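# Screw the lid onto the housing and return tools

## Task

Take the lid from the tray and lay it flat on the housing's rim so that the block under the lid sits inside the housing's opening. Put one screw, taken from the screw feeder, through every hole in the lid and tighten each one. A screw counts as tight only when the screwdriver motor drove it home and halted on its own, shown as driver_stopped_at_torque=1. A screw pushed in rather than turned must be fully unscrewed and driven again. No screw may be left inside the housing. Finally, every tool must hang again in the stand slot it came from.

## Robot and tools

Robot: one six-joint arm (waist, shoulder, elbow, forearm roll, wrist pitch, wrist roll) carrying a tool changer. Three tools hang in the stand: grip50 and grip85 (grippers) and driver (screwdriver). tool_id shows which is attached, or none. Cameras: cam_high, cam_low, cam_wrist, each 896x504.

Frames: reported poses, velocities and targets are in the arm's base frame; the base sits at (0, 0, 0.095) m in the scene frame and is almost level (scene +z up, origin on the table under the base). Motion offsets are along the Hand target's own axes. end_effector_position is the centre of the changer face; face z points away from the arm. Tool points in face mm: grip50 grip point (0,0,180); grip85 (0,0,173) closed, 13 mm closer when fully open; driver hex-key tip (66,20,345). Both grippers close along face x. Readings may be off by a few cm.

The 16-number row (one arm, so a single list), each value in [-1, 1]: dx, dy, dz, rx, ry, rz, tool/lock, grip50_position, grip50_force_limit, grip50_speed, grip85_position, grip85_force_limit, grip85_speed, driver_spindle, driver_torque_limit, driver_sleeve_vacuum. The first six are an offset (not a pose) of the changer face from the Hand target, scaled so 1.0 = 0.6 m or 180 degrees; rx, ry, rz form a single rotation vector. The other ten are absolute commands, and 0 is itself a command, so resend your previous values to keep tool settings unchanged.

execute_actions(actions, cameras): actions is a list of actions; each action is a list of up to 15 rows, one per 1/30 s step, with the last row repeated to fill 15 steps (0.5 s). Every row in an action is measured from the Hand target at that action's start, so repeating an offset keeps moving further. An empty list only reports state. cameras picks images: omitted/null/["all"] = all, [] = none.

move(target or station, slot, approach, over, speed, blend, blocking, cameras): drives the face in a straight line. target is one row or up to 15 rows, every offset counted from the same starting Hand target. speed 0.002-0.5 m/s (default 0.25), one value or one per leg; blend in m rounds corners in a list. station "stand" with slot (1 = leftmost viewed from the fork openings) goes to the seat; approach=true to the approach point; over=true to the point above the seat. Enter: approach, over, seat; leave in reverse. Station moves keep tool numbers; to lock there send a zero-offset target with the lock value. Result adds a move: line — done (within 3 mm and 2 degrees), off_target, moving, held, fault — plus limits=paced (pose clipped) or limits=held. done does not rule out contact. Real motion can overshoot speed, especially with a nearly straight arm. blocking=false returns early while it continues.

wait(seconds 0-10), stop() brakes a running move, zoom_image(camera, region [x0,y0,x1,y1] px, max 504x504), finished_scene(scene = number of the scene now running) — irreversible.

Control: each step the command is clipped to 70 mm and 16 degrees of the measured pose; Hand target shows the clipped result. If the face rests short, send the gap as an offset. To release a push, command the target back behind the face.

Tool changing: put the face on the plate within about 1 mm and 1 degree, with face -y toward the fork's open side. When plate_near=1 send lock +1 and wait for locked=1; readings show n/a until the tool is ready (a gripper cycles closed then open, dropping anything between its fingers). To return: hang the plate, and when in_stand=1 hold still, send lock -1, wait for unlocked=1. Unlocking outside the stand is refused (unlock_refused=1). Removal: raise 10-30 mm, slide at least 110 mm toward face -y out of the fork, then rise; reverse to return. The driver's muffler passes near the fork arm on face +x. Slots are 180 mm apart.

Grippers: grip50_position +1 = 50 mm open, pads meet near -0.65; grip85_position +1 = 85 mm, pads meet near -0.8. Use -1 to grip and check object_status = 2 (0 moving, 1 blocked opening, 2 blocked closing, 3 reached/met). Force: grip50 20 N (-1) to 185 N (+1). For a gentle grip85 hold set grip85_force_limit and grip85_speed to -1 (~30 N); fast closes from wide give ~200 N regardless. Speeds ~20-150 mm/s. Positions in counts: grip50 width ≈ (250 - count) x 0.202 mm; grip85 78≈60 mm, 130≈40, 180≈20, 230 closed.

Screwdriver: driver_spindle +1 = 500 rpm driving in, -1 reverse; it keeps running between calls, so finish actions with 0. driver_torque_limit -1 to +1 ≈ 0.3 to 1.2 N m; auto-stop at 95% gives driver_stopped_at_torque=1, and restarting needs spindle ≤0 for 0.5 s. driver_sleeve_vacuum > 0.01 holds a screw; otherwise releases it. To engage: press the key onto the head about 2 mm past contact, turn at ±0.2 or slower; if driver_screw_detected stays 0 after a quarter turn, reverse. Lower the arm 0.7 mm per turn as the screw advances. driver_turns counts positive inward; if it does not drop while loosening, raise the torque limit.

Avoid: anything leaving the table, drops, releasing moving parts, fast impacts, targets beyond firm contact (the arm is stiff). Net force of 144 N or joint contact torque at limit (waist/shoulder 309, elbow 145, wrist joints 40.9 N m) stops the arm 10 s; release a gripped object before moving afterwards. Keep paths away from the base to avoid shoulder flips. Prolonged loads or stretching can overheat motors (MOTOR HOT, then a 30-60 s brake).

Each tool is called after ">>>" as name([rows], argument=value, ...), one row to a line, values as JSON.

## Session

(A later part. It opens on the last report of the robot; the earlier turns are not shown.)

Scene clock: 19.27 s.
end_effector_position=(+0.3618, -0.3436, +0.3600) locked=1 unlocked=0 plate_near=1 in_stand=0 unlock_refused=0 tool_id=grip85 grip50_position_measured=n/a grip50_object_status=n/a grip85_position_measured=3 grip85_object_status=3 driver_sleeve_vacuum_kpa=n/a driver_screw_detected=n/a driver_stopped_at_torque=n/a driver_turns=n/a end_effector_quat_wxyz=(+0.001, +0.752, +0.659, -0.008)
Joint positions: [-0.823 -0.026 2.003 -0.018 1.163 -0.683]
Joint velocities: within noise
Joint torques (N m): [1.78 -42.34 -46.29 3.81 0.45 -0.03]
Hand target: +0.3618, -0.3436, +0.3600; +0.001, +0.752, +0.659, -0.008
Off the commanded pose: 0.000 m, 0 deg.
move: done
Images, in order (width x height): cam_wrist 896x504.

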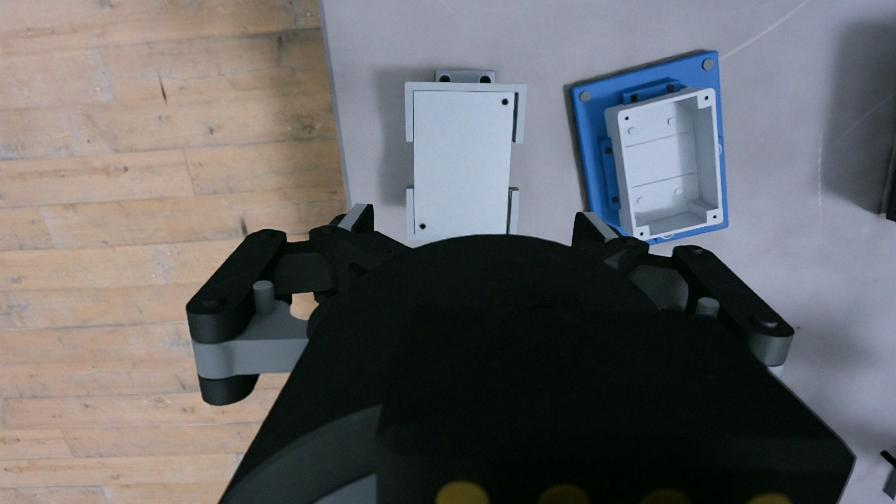

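>>> move(target=[-0.0068,0.015,0.3183,0,0,0,0,1,1,1,1,-1,-1,0,-1,0], cameras=["cam_wrist","cam_high"], speed=0.15)

>>> zoom_image(camera="cam_wrist", region=[340, 40, 620, 260])

Scene clock: 22.40 s.
end_effector_position=(+0.3682, -0.3512, +0.1691) locked=1 unlocked=0 plate_near=1 in_stand=0 unlock_refused=0 tool_id=grip85 grip50_position_measured=n/a grip50_object_status=n/a grip85_position_measured=3 grip85_object_status=3 driver_sleeve_vacuum_kpa=n/a driver_screw_detected=n/a driver_stopped_at_torque=n/a driver_turns=n/a end_effector_quat_wxyz=(+0.001, +0.752, +0.659, -0.008)
Joint positions: [-0.824 0.191 2.179 -0.023 0.77 -0.674]
Joint velocities: within noise
Joint torques (N m): [1.75 -55.68 -35.21 2.9 0.45 -0.05]
Hand target: +0.3682, -0.3512, +0.1690; +0.001, +0.752, +0.659, -0.008
Off the commanded pose: 0.000 m, 0 deg.
move: done
Images, in order (width x height): cam_high 896x504, cam_wrist 896x504.

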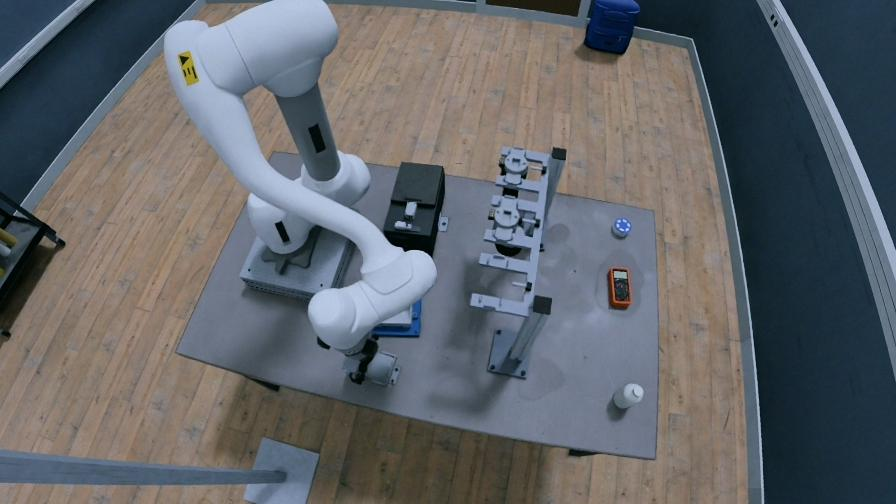

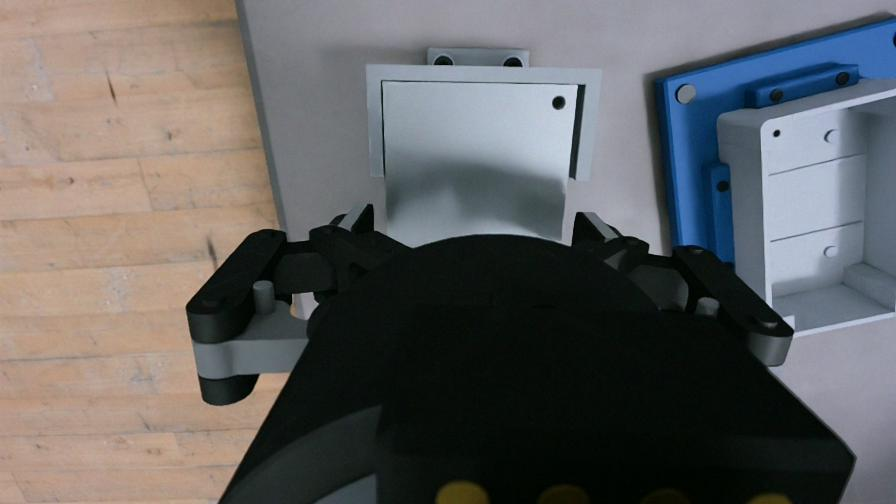

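Scaled by 1.800 from the camera's 896x504 image, which has a finer 1280x720 frame.

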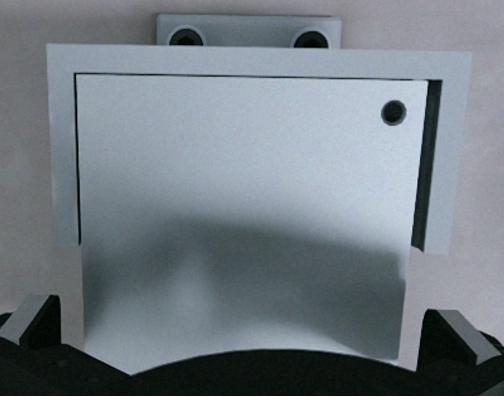

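>>> move(target=[0.0008,0,0.04,0,0,0,0,1,1,1,1,-0.1,-1,0,-1,0], cameras=["cam_wrist","cam_high"], speed=0.06)

>>> zoom_image(camera="cam_wrist", region=[340, 40, 620, 260])

Scene clock: 23.63 s.
end_effector_position=(+0.3680, -0.3510, +0.1451) locked=1 unlocked=0 plate_near=1 in_stand=0 unlock_refused=0 tool_id=grip85 grip50_position_measured=n/a grip50_object_status=n/a grip85_position_measured=3 grip85_object_status=3 driver_sleeve_vacuum_kpa=n/a driver_screw_detected=n/a driver_stopped_at_torque=n/a driver_turns=n/a end_effector_quat_wxyz=(+0.001, +0.752, +0.659, -0.008)
Joint positions: [-0.824 0.225 2.196 -0.025 0.718 -0.672]
Joint velocities: within noise
Joint torques (N m): [2.31 -56.84 -32.86 2.73 0.51 -0.01]
Hand target: +0.3680, -0.3510, +0.1450; +0.001, +0.752, +0.659, -0.008
Off the commanded pose: 0.000 m, 0 deg.
move: done
Images, in order (width x height): cam_high 896x504, cam_wrist 896x504.

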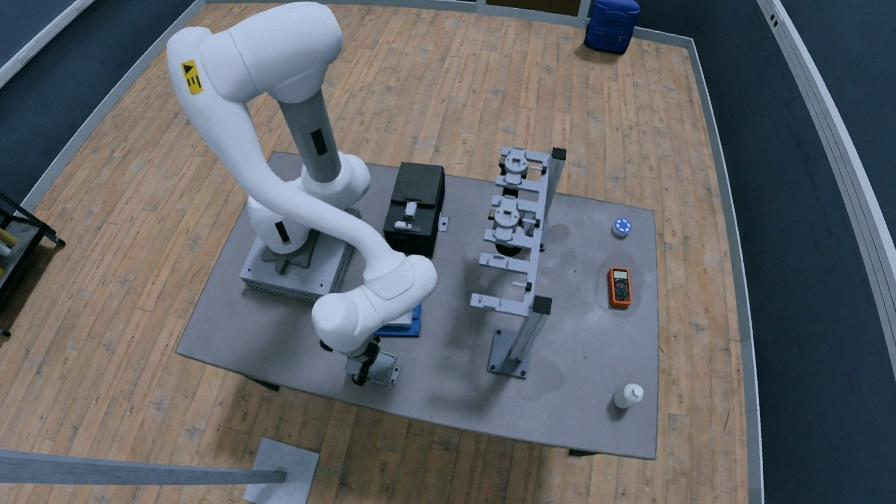

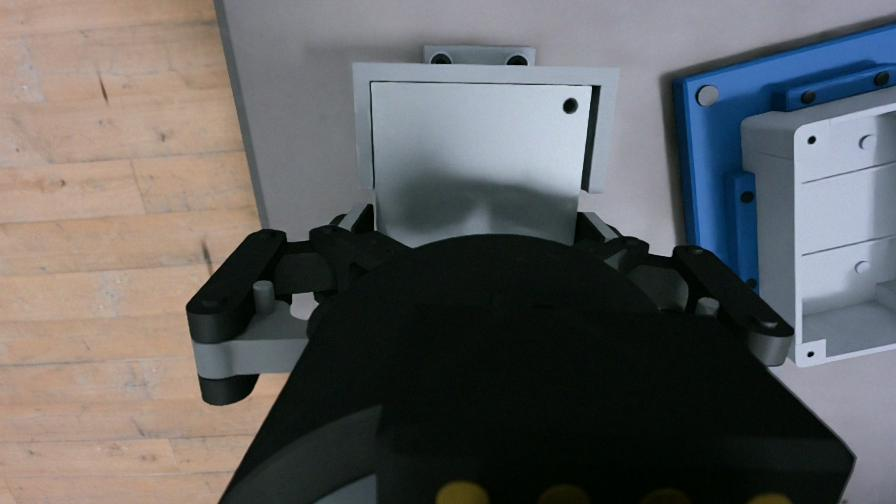

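Scaled by 1.800 from the camera's 896x504 image, which has a finer 1280x720 frame.

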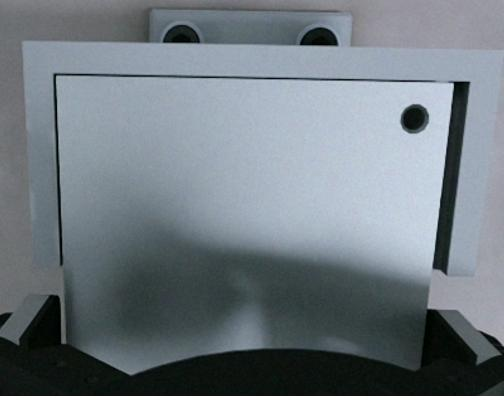

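>>> execute_actions([
  [[0,0,0,0,0,0,0,1,1,1,-1,-0.1,-1,0,-1,0]],
], cameras=["cam_wrist"])

>>> wait(seconds=0.5, cameras=["cam_wrist"])

Scene clock: 24.57 s.
end_effector_position=(+0.3680, -0.3510, +0.1450) locked=1 unlocked=0 plate_near=1 in_stand=0 unlock_refused=0 tool_id=grip85 grip50_position_measured=n/a grip50_object_status=n/a grip85_position_measured=22 grip85_object_status=2 driver_sleeve_vacuum_kpa=n/a driver_screw_detected=n/a driver_stopped_at_torque=n/a driver_turns=n/a end_effector_quat_wxyz=(+0.001, +0.752, +0.659, -0.008)
Joint positions: [-0.824 0.226 2.196 -0.025 0.718 -0.672]
Joint velocities: within noise
Joint torques (N m): [1.31 -41.65 -26.53 2.68 -2.28 0.13]
Hand target: +0.3680, -0.3510, +0.1450; +0.001, +0.752, +0.659, -0.008
Off the commanded pose: 0.000 m, 0 deg.
Step readings (end_effector_position):
0: (+0.3680, -0.3510, +0.1450)
1: (+0.3680, -0.3510, +0.1450)
2: (+0.3680, -0.3510, +0.1450)
4: (+0.3680, -0.3510, +0.1450)
8: (+0.3680, -0.3510, +0.1450)
15: (+0.3680, -0.3510, +0.1450)
Images, in order (width x height): cam_wrist 896x504.

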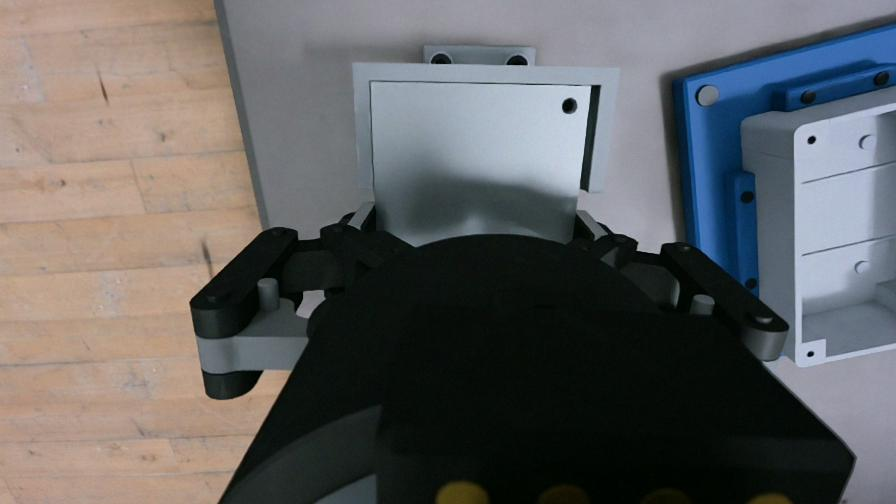

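Scene clock: 25.07 s.
end_effector_position=(+0.3680, -0.3510, +0.1450) locked=1 unlocked=0 plate_near=1 in_stand=0 unlock_refused=0 tool_id=grip85 grip50_position_measured=n/a grip50_object_status=n/a grip85_position_measured=22 grip85_object_status=2 driver_sleeve_vacuum_kpa=n/a driver_screw_detected=n/a driver_stopped_at_torque=n/a driver_turns=n/a end_effector_quat_wxyz=(+0.001, +0.752, +0.659, -0.008)
Joint positions: [-0.824 0.226 2.196 -0.025 0.718 -0.672]
Joint velocities: within noise
Joint torques (N m): [1.23 -41.8 -26.57 2.61 -2.24 0.18]
Hand target: +0.3680, -0.3510, +0.1450; +0.001, +0.752, +0.659, -0.008
Tool commands: tool/lock=+0.0 tool/grip50_position=+1.0 tool/grip50_force_limit=+1.0 tool/grip50_speed=+1.0 tool/grip85_position=-1.0 tool/grip85_force_limit=-0.1 tool/grip85_speed=-1.0 tool/driver_spindle=+0.0 tool/driver_torque_limit=-1.0 tool/driver_sleeve_vacuum=+0.0
Off the commanded pose: 0.000 m, 0 deg.
wait: 0.50 s; at rest by 0.17 s
Images, in order (width x height): cam_wrist 896x504.

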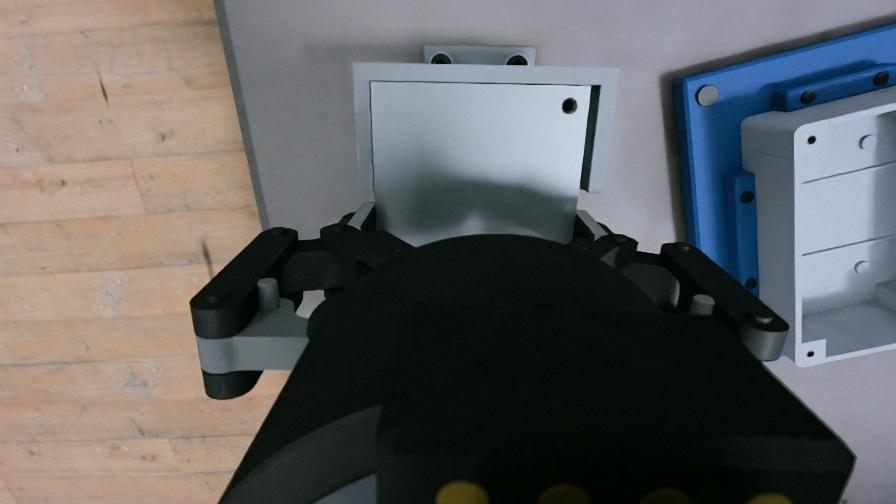

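>>> move(target=[0,0,-0.1333,0,0,0,0,1,1,1,-1,-0.1,-1,0,-1,0], cameras=["cam_wrist","cam_low","cam_high"], speed=0.08)

>>> zoom_image(camera="cam_low", region=[540, 180, 680, 310])

Scene clock: 26.57 s.
end_effector_position=(+0.3688, -0.3500, +0.2250) locked=1 unlocked=0 plate_near=1 in_stand=0 unlock_refused=0 tool_id=grip85 grip50_position_measured=n/a grip50_object_status=n/a grip85_position_measured=22 grip85_object_status=2 driver_sleeve_vacuum_kpa=n/a driver_screw_detected=n/a driver_stopped_at_torque=n/a driver_turns=n/a end_effector_quat_wxyz=(+0.001, +0.752, +0.659, -0.008)
Joint positions: [-0.821 0.118 2.134 -0.021 0.888 -0.675]
Joint velocities: within noise
Joint torques (N m): [1.93 -51.92 -39.63 3.24 0.43 -0.02]
Hand target: +0.3688, -0.3500, +0.2250; +0.001, +0.752, +0.659, -0.008
Off the commanded pose: 0.000 m, 0 deg.
move: done

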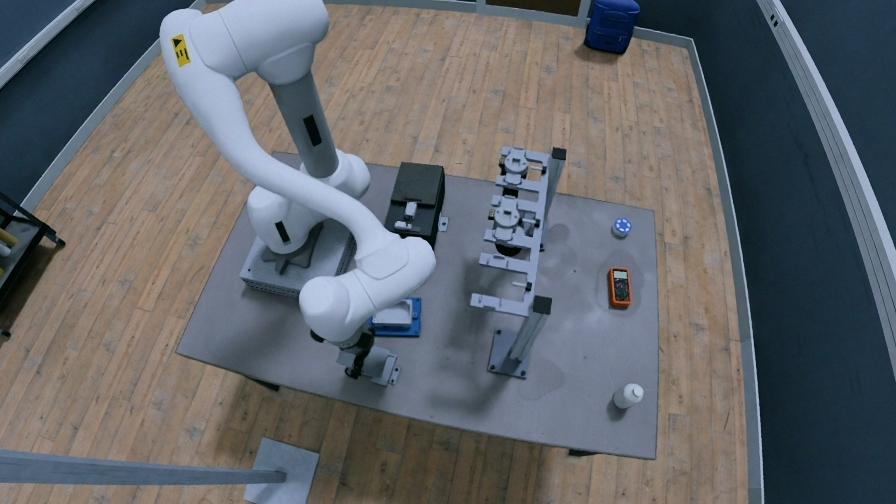

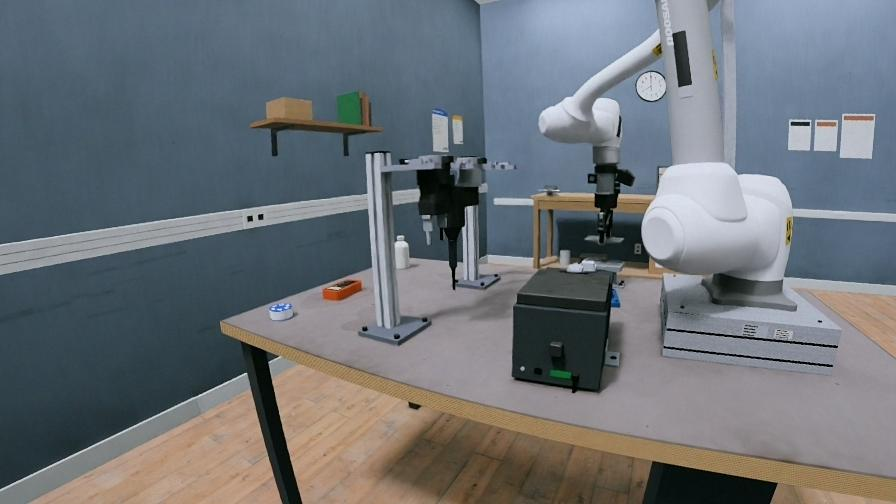

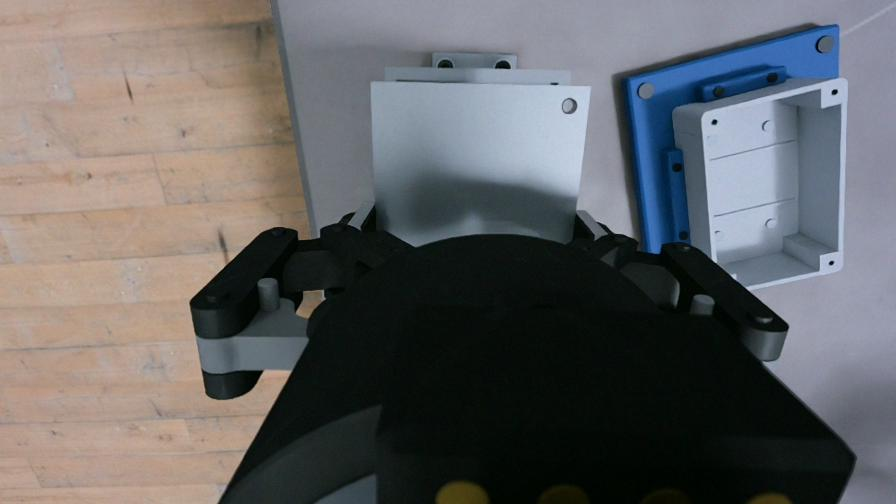

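Scaled by 3.600 from the camera's 896x504 image, which has a finer 1280x720 frame.

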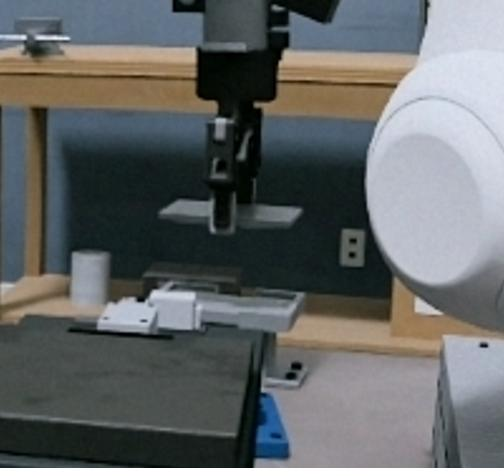

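>>> zoom_image(camera="cam_wrist", region=[350, 60, 610, 240])

>>> zoom_image(camera="cam_wrist", region=[610, 10, 870, 300])

Scaled by 1.938 from the camera's 896x504 image, which has a finer 1280x720 frame.

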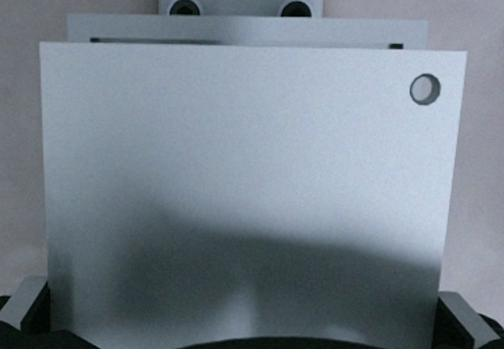

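Scaled by 1.738 from the camera's 896x504 image, which has a finer 1280x720 frame.

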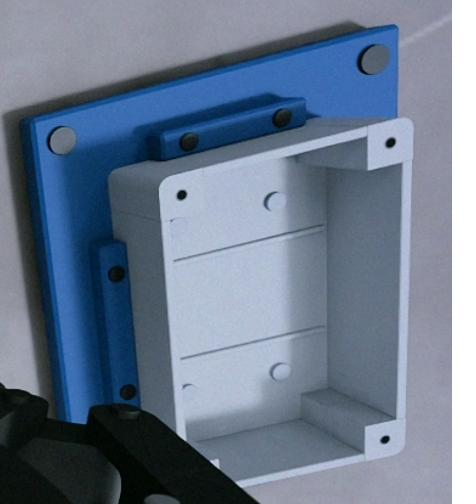

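>>> move(target=[0.3083,0.002,0.0833,0,0,-0.0883,0,1,1,1,-1,-0.1,-1,0,-1,0], cameras=["cam_wrist","cam_low"], speed=0.15)

>>> zoom_image(camera="cam_wrist", region=[350, 20, 630, 240])

Scene clock: 29.30 s.
end_effector_position=(+0.3940, -0.1675, +0.1725) locked=1 unlocked=0 plate_near=1 in_stand=0 unlock_refused=0 tool_id=grip85 grip50_position_measured=n/a grip50_object_status=n/a grip85_position_measured=22 grip85_object_status=2 driver_sleeve_vacuum_kpa=n/a driver_screw_detected=n/a driver_stopped_at_torque=n/a driver_turns=n/a end_effector_quat_wxyz=(+0.000, +0.654, +0.756, -0.008)
Joint positions: [-0.476 0.072 2.315 -0.023 0.759 -0.603]
Joint velocities: within noise
Joint torques (N m): [1.74 -41.63 -35.2 2.87 0.4 -0.01]
Hand target: +0.3940, -0.1675, +0.1725; +0.000, +0.654, +0.756, -0.008
Off the commanded pose: 0.000 m, 0 deg.
move: done
Images, in order (width x height): cam_low 896x504, cam_wrist 896x504.

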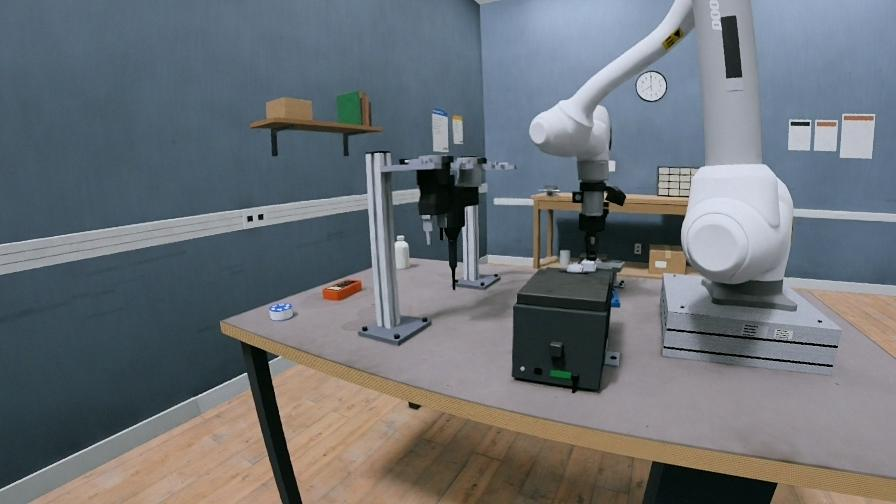

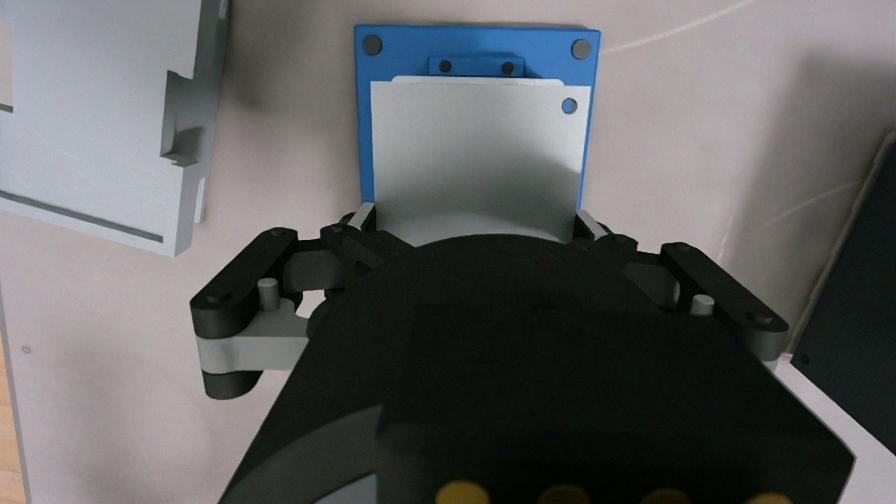

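Scaled by 1.800 from the camera's 896x504 image, which has a finer 1280x720 frame.

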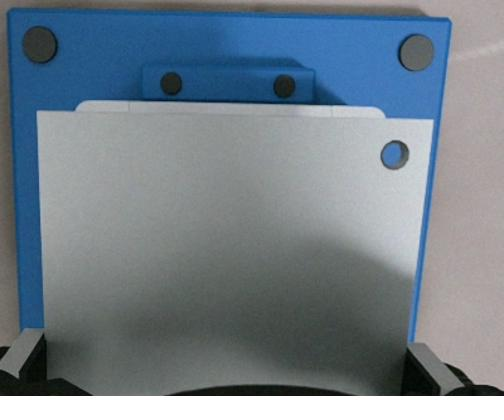

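>>> zoom_image(camera="cam_wrist", region=[350, 20, 480, 110])

>>> zoom_image(camera="cam_wrist", region=[480, 20, 610, 110])

Scaled by 3.877 from the camera's 896x504 image, which has a finer 1280x720 frame.

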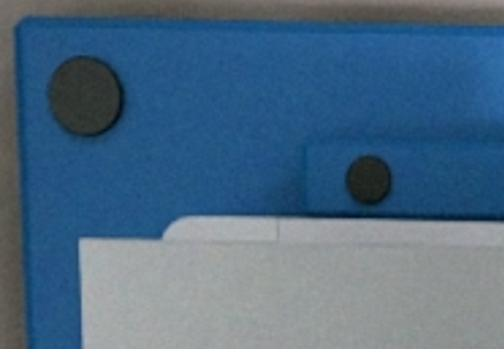

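Scaled by 3.877 from the camera's 896x504 image, which has a finer 1280x720 frame.

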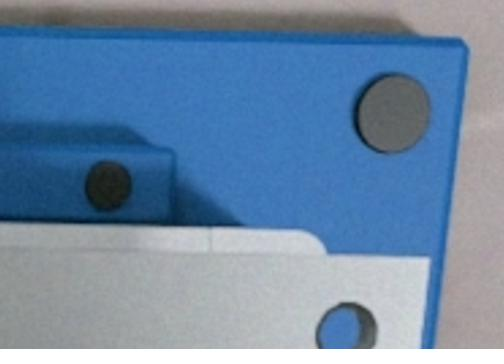

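>>> move(target=[0.0017,-0.0032,0.0417,0,0,0,0,1,1,1,-1,-0.1,-1,0,-1,0], cameras=["cam_wrist"], speed=0.06)

>>> zoom_image(camera="cam_wrist", region=[350, 20, 480, 110])

>>> zoom_image(camera="cam_wrist", region=[480, 20, 610, 110])

>>> zoom_image(camera="cam_low", region=[540, 200, 680, 310])

Scene clock: 31.53 s.
end_effector_position=(+0.3917, -0.1671, +0.1475) locked=1 unlocked=0 plate_near=1 in_stand=0 unlock_refused=0 tool_id=grip85 grip50_position_measured=n/a grip50_object_status=n/a grip85_position_measured=22 grip85_object_status=2 driver_sleeve_vacuum_kpa=n/a driver_screw_detected=n/a driver_stopped_at_torque=n/a driver_turns=n/a end_effector_quat_wxyz=(+0.000, +0.654, +0.756, -0.008)
Joint positions: [-0.477 0.11 2.338 -0.025 0.697 -0.603]
Joint velocities: within noise
Joint torques (N m): [1.52 -43.21 -32.69 2.64 0.43 -0.01]
Hand target: +0.3917, -0.1671, +0.1475; +0.000, +0.654, +0.756, -0.008
Off the commanded pose: 0.000 m, 0 deg.
move: done
Images, in order (width x height): cam_wrist 896x504.

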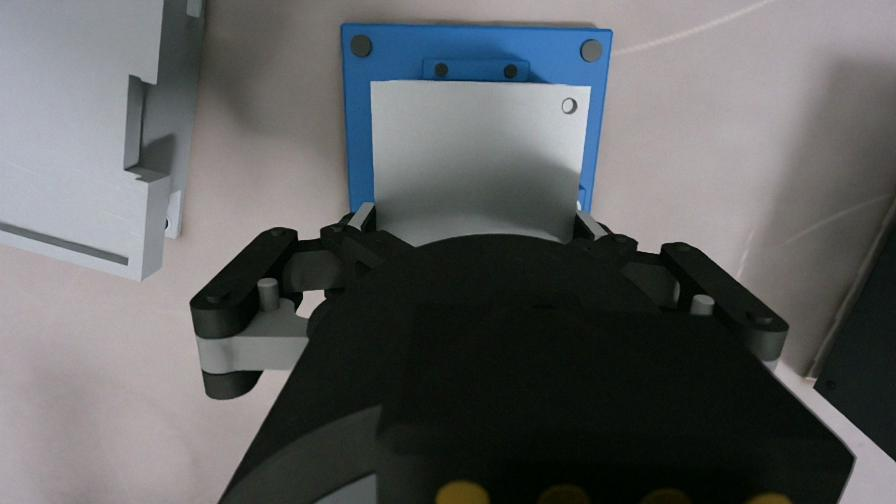

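Scaled by 3.877 from the camera's 896x504 image, which has a finer 1280x720 frame.

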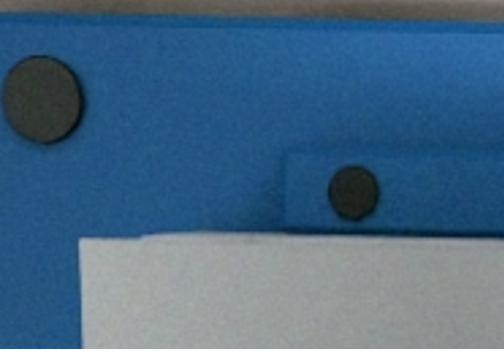

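Scaled by 3.877 from the camera's 896x504 image, which has a finer 1280x720 frame.

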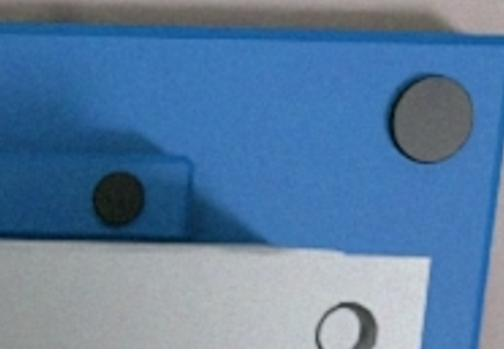

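This scene's latest camera images include none from cam_low. They are from: cam_wrist. cam_low's image comes with the result of a call that names it in "cameras".

>>> move(target=[0,-0.0005,0.0167,0,0,0,0,1,1,1,-1,-0.1,-1,0,-1,0], speed=0.03)

>>> zoom_image(camera="cam_low", region=[540, 200, 680, 310])

>>> zoom_image(camera="cam_wrist", region=[480, 20, 610, 220])

Scene clock: 33.47 s.
end_effector_position=(+0.3913, -0.1672, +0.1375) locked=1 unlocked=0 plate_near=1 in_stand=0 unlock_refused=0 tool_id=grip85 grip50_position_measured=n/a grip50_object_status=n/a grip85_position_measured=22 grip85_object_status=2 driver_sleeve_vacuum_kpa=n/a driver_screw_detected=n/a driver_stopped_at_torque=n/a driver_turns=n/a end_effector_quat_wxyz=(+0.000, +0.654, +0.756, -0.008)
Joint positions: [-0.478 0.127 2.346 -0.026 0.672 -0.602]
Joint velocities: within noise
Joint torques (N m): [1.48 -39.35 -30.08 2.69 -0.48 -0.16]
Hand target: +0.3913, -0.1672, +0.1375; +0.000, +0.654, +0.756, -0.008
Off the commanded pose: 0.000 m, 0 deg.
move: done

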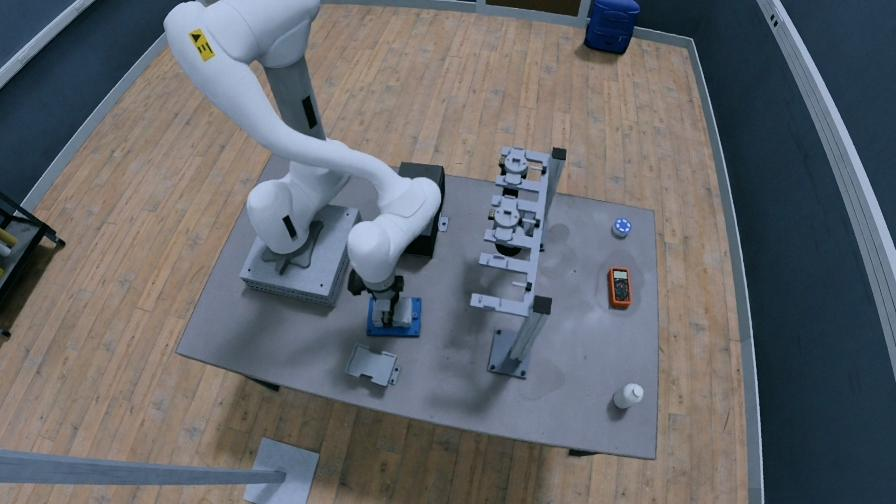

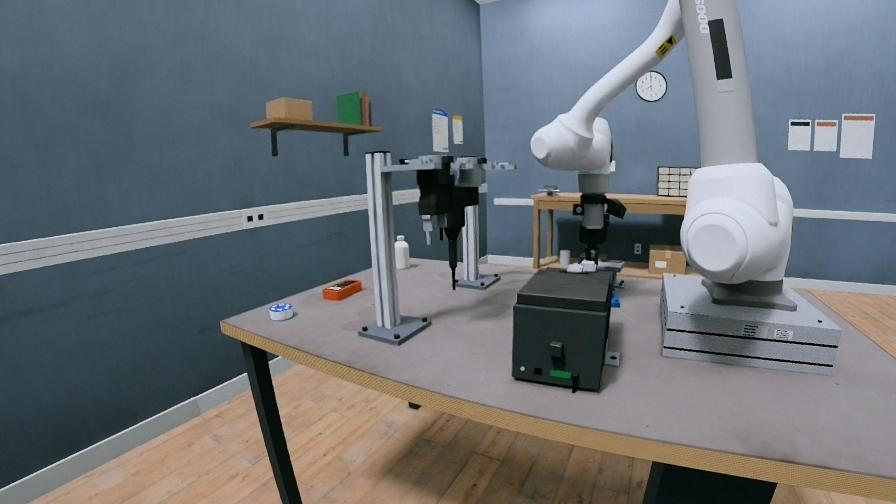

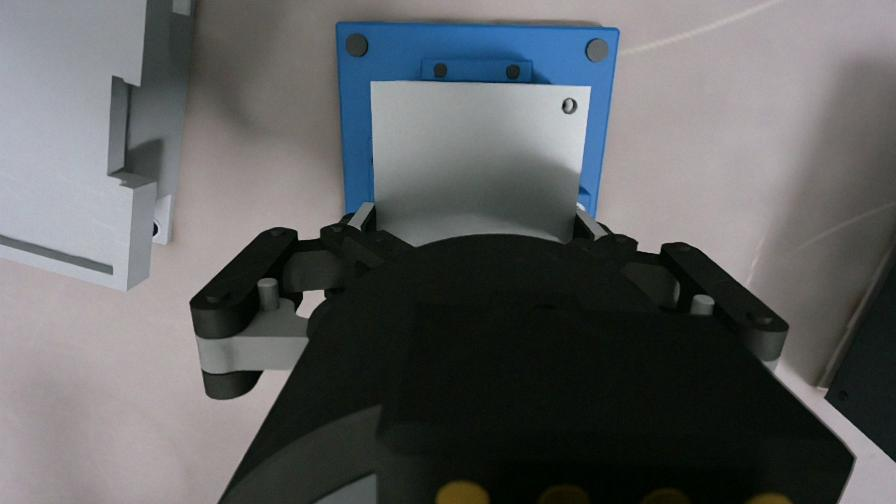

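Scaled by 3.600 from the camera's 896x504 image, which has a finer 1280x720 frame.

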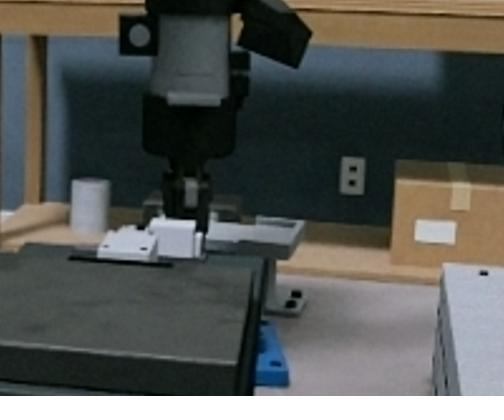

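Scaled by 2.520 from the camera's 896x504 image, which has a finer 1280x720 frame.

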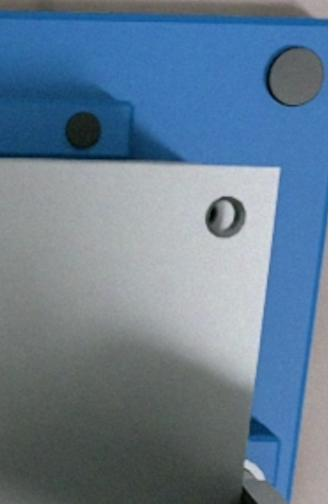

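>>> move([
  [0,0,-0.05,0,0,0,0,1,1,1,-1,-0.1,-1,0,-1,0],
  [0,0,-0.4667,0,0.194,0,0,1,1,1,-1,-0.1,-1,0,-1,0],
], speed=[0.05,0.2], blend=0.01, cameras=["cam_low"])

>>> zoom_image(camera="cam_low", region=[520, 100, 680, 260])

Scene clock: 37.67 s.
end_effector_position=(+0.3942, -0.1637, +0.4175) locked=1 unlocked=0 plate_near=1 in_stand=0 unlock_refused=0 tool_id=grip85 grip50_position_measured=n/a grip50_object_status=n/a grip85_position_measured=22 grip85_object_status=2 driver_sleeve_vacuum_kpa=n/a driver_screw_detected=n/a driver_stopped_at_torque=n/a driver_turns=n/a end_effector_quat_wxyz=(-0.227, +0.626, +0.722, +0.189)
Joint positions: [-0.651 -0.052 1.981 0.4 1.665 -0.847]
Joint velocities: within noise
Joint torques (N m): [1.64 -37.51 -45.94 6.28 3.65 0.01]
Hand target: +0.3942, -0.1637, +0.4174; -0.227, +0.626, +0.721, +0.189
Off the commanded pose: 0.000 m, 0 deg.
move: done
Images, in order (width x height): cam_low 896x504.

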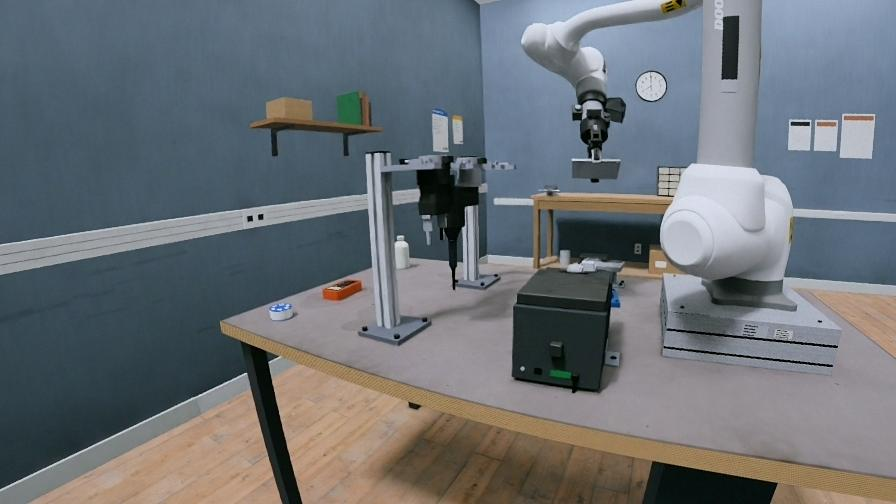

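Scaled by 3.150 from the camera's 896x504 image, which has a finer 1280x720 frame.

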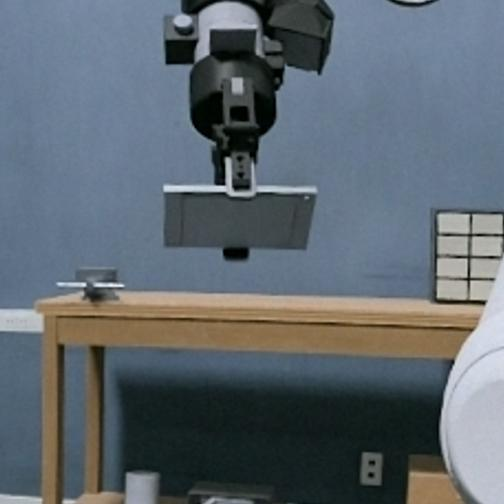

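>>> zoom_image(camera="cam_low", region=[562, 145, 632, 185])

Scaled by 7.200 from the camera's 896x504 image, which has a finer 1280x720 frame.

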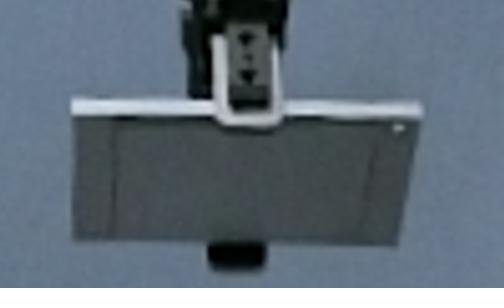

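>>> move(target=[0.0325,0,-0.0464,0,-0.194,0,0,1,1,1,-1,-0.1,-1,0,-1,0], cameras=["cam_low","cam_wrist"])

>>> zoom_image(camera="cam_low", region=[556, 135, 626, 175])

Scene clock: 39.87 s.
end_effector_position=(+0.3946, -0.1633, +0.4514) locked=1 unlocked=0 plate_near=1 in_stand=0 unlock_refused=0 tool_id=grip85 grip50_position_measured=n/a grip50_object_status=n/a grip85_position_measured=22 grip85_object_status=2 driver_sleeve_vacuum_kpa=n/a driver_screw_detected=n/a driver_stopped_at_torque=n/a driver_turns=n/a end_effector_quat_wxyz=(+0.000, +0.654, +0.756, -0.008)
Joint positions: [-0.466 -0.195 1.978 -0.016 1.362 -0.607]
Joint velocities: within noise
Joint torques (N m): [1.8 -25.63 -50.07 4.1 0.45 0]
Hand target: +0.3946, -0.1632, +0.4514; +0.000, +0.654, +0.756, -0.008
Off the commanded pose: 0.000 m, 0 deg.
move: done
Images, in order (width x height): cam_low 896x504, cam_wrist 896x504.

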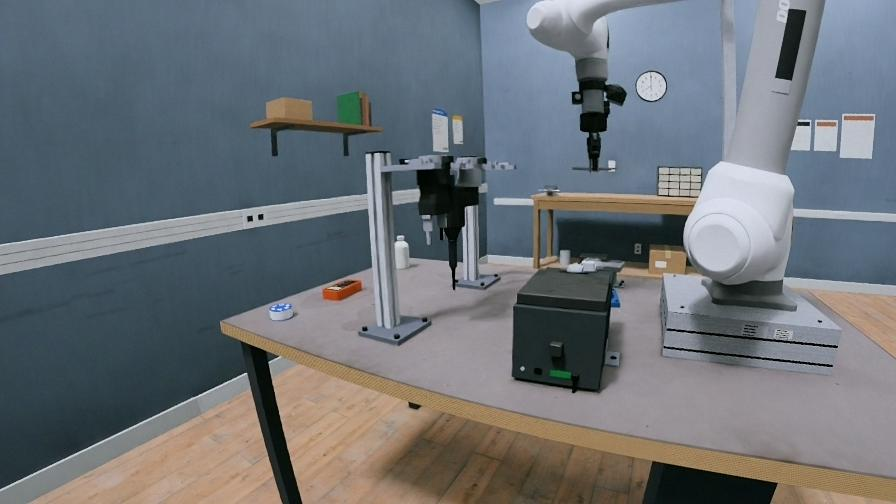

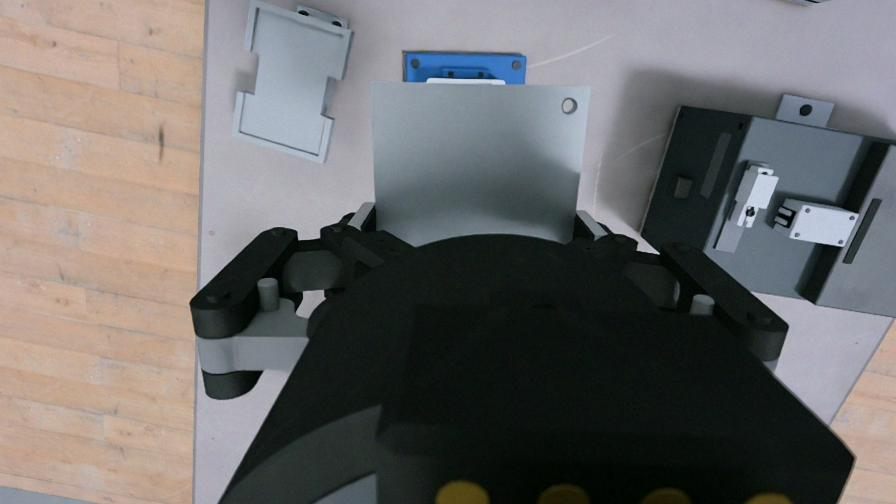

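Scaled by 7.200 from the camera's 896x504 image, which has a finer 1280x720 frame.

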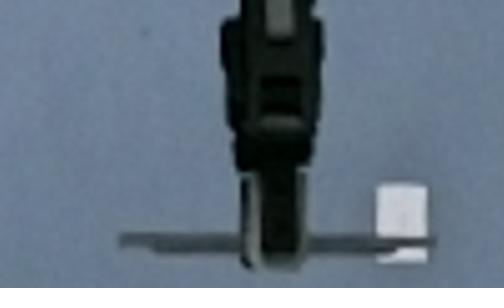

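>>> move(target=[-0.2977,-0.0827,0.3817,0,0,0.0883,0,1,1,1,-1,-0.1,-1,0,-1,0], cameras=["cam_wrist"])

Scene clock: 42.00 s.
end_effector_position=(+0.3688, -0.3500, +0.2250) locked=1 unlocked=0 plate_near=1 in_stand=0 unlock_refused=0 tool_id=grip85 grip50_position_measured=n/a grip50_object_status=n/a grip85_position_measured=22 grip85_object_status=2 driver_sleeve_vacuum_kpa=n/a driver_screw_detected=n/a driver_stopped_at_torque=n/a driver_turns=n/a end_effector_quat_wxyz=(+0.001, +0.752, +0.659, -0.008)
Joint positions: [-0.821 0.117 2.134 -0.021 0.888 -0.675]
Joint velocities: within noise
Joint torques (N m): [2.23 -51.22 -39.69 3.18 0.43 -0.01]
Hand target: +0.3688, -0.3500, +0.2250; +0.001, +0.752, +0.659, -0.008
Off the commanded pose: 0.000 m, 0 deg.
move: done
Images, in order (width x height): cam_wrist 896x504.

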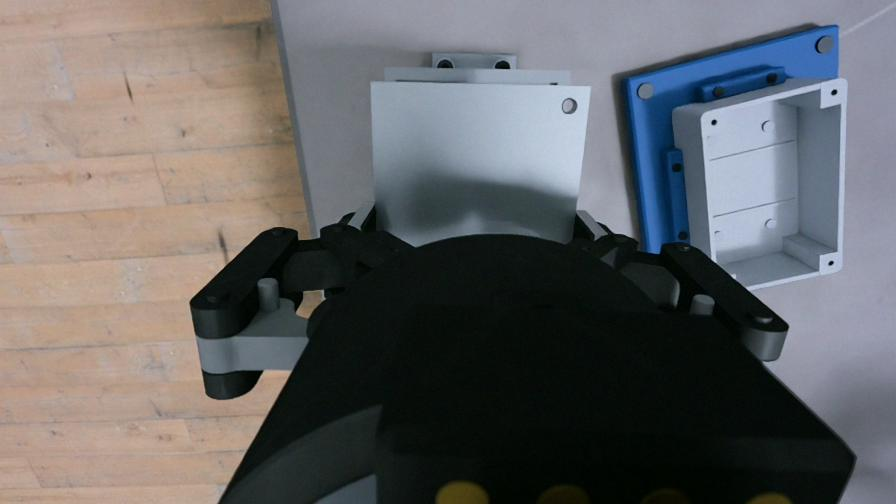

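>>> move([
  [0,0,0.11,0,0,0,0,1,1,1,-1,-0.1,-1,0,-1,0],
  [0,0,0.1327,0,0,0,0,1,1,1,-1,-0.1,-1,0,-1,0],
], cameras=["cam_wrist"], speed=[0.12,0.03], blend=0.005)

Scene clock: 43.47 s.
end_effector_position=(+0.3680, -0.3510, +0.1454) locked=1 unlocked=0 plate_near=1 in_stand=0 unlock_refused=0 tool_id=grip85 grip50_position_measured=n/a grip50_object_status=n/a grip85_position_measured=22 grip85_object_status=2 driver_sleeve_vacuum_kpa=n/a driver_screw_detected=n/a driver_stopped_at_torque=n/a driver_turns=n/a end_effector_quat_wxyz=(+0.001, +0.752, +0.659, -0.008)
Joint positions: [-0.824 0.225 2.196 -0.025 0.719 -0.672]
Joint velocities: within noise
Joint torques (N m): [2.26 -57.8 -33.54 2.74 0.36 -0.08]
Hand target: +0.3680, -0.3510, +0.1454; +0.001, +0.752, +0.659, -0.008
Off the commanded pose: 0.000 m, 0 deg.
move: done
Images, in order (width x height): cam_wrist 896x504.

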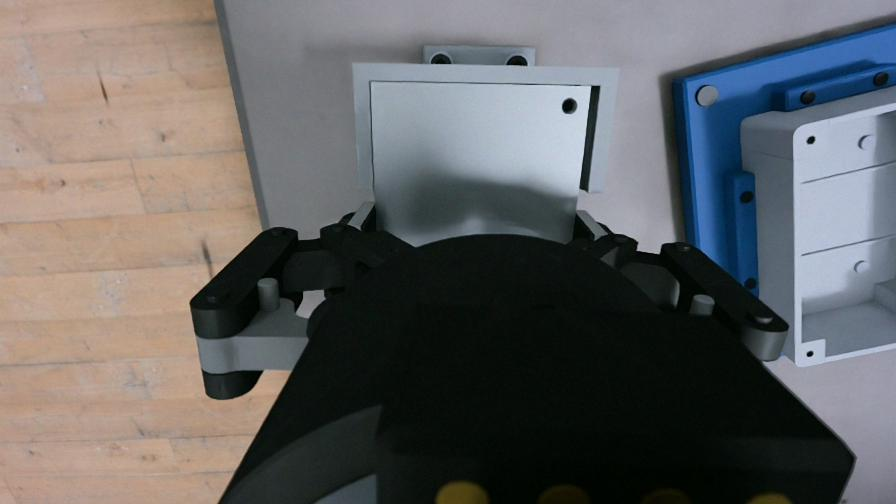

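>>> move(target=[0,0,0.001,0,0,0,0,1,1,1,-1,-0.1,-1,0,-1,0], cameras=[], speed=0.01)

Scene clock: 44.23 s.
end_effector_position=(+0.3680, -0.3510, +0.1448) locked=1 unlocked=0 plate_near=1 in_stand=0 unlock_refused=0 tool_id=grip85 grip50_position_measured=n/a grip50_object_status=n/a grip85_position_measured=22 grip85_object_status=2 driver_sleeve_vacuum_kpa=n/a driver_screw_detected=n/a driver_stopped_at_torque=n/a driver_turns=n/a end_effector_quat_wxyz=(+0.001, +0.752, +0.659, -0.008)
Joint positions: [-0.824 0.226 2.196 -0.025 0.717 -0.672]
Joint velocities: within noise
Joint torques (N m): [0.38 -37.6 -25.73 2.47 -3.64 0.27]
Hand target: +0.3680, -0.3510, +0.1448; +0.001, +0.752, +0.659, -0.008
Off the commanded pose: 0.000 m, 0 deg.
move: done
No camera images: "cameras" was empty.

>>> execute_actions([
  [[0,0,-0.0006,0,0,0,0,1,1,1,-1,-0.1,-1,0,-1,0]],
  [[0,0,0,0,0,0,0,1,1,1,1,-0.1,-1,0,-1,0]],
], cameras=["cam_wrist"])

>>> zoom_image(camera="cam_wrist", region=[340, 40, 620, 260])

Scene clock: 45.53 s.
end_effector_position=(+0.3680, -0.3510, +0.1451) locked=1 unlocked=0 plate_near=1 in_stand=0 unlock_refused=0 tool_id=grip85 grip50_position_measured=n/a grip50_object_status=n/a grip85_position_measured=3 grip85_object_status=3 driver_sleeve_vacuum_kpa=n/a driver_screw_detected=n/a driver_stopped_at_torque=n/a driver_turns=n/a end_effector_quat_wxyz=(+0.001, +0.752, +0.659, -0.008)
Joint positions: [-0.824 0.225 2.196 -0.025 0.718 -0.672]
Joint velocities: within noise
Joint torques (N m): [1.83 -57.07 -32.64 2.75 0.43 0.02]
Hand target: +0.3680, -0.3510, +0.1451; +0.001, +0.752, +0.659, -0.008
Off the commanded pose: 0.000 m, 0 deg.
Step readings (end_effector_position):
0: (+0.3680, -0.3510, +0.1448)
1: (+0.3680, -0.3510, +0.1448)
2: (+0.3680, -0.3510, +0.1448)
4: (+0.3680, -0.3510, +0.1449)
8: (+0.3679, -0.3510, +0.1450)
15: (+0.3680, -0.3510, +0.1451)
16: (+0.3680, -0.3510, +0.1451)
17: (+0.3680, -0.3510, +0.1451)
19: (+0.3680, -0.3510, +0.1451)
23: (+0.3680, -0.3510, +0.1451)
30: (+0.3680, -0.3510, +0.1451)
Images, in order (width x height): cam_wrist 896x504.

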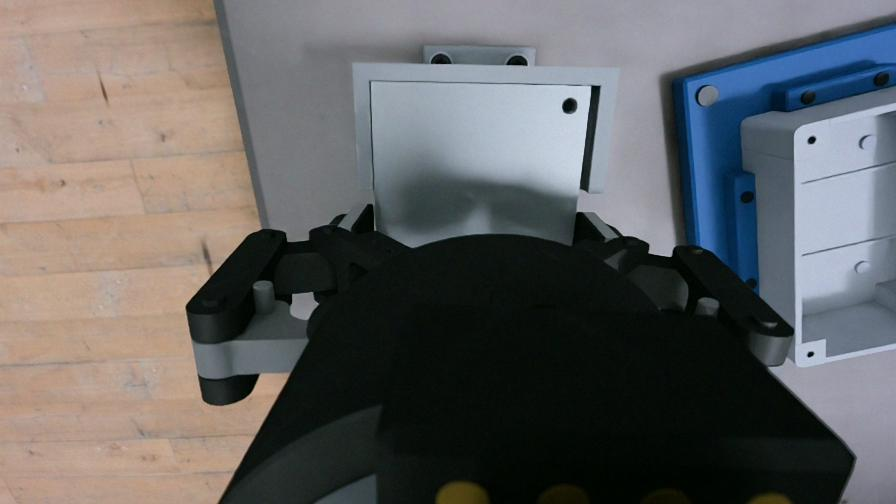

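Scaled by 1.800 from the camera's 896x504 image, which has a finer 1280x720 frame.

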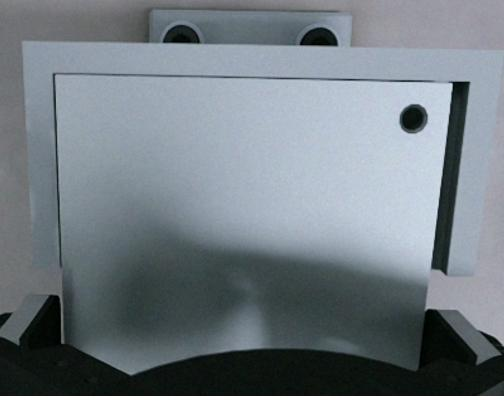

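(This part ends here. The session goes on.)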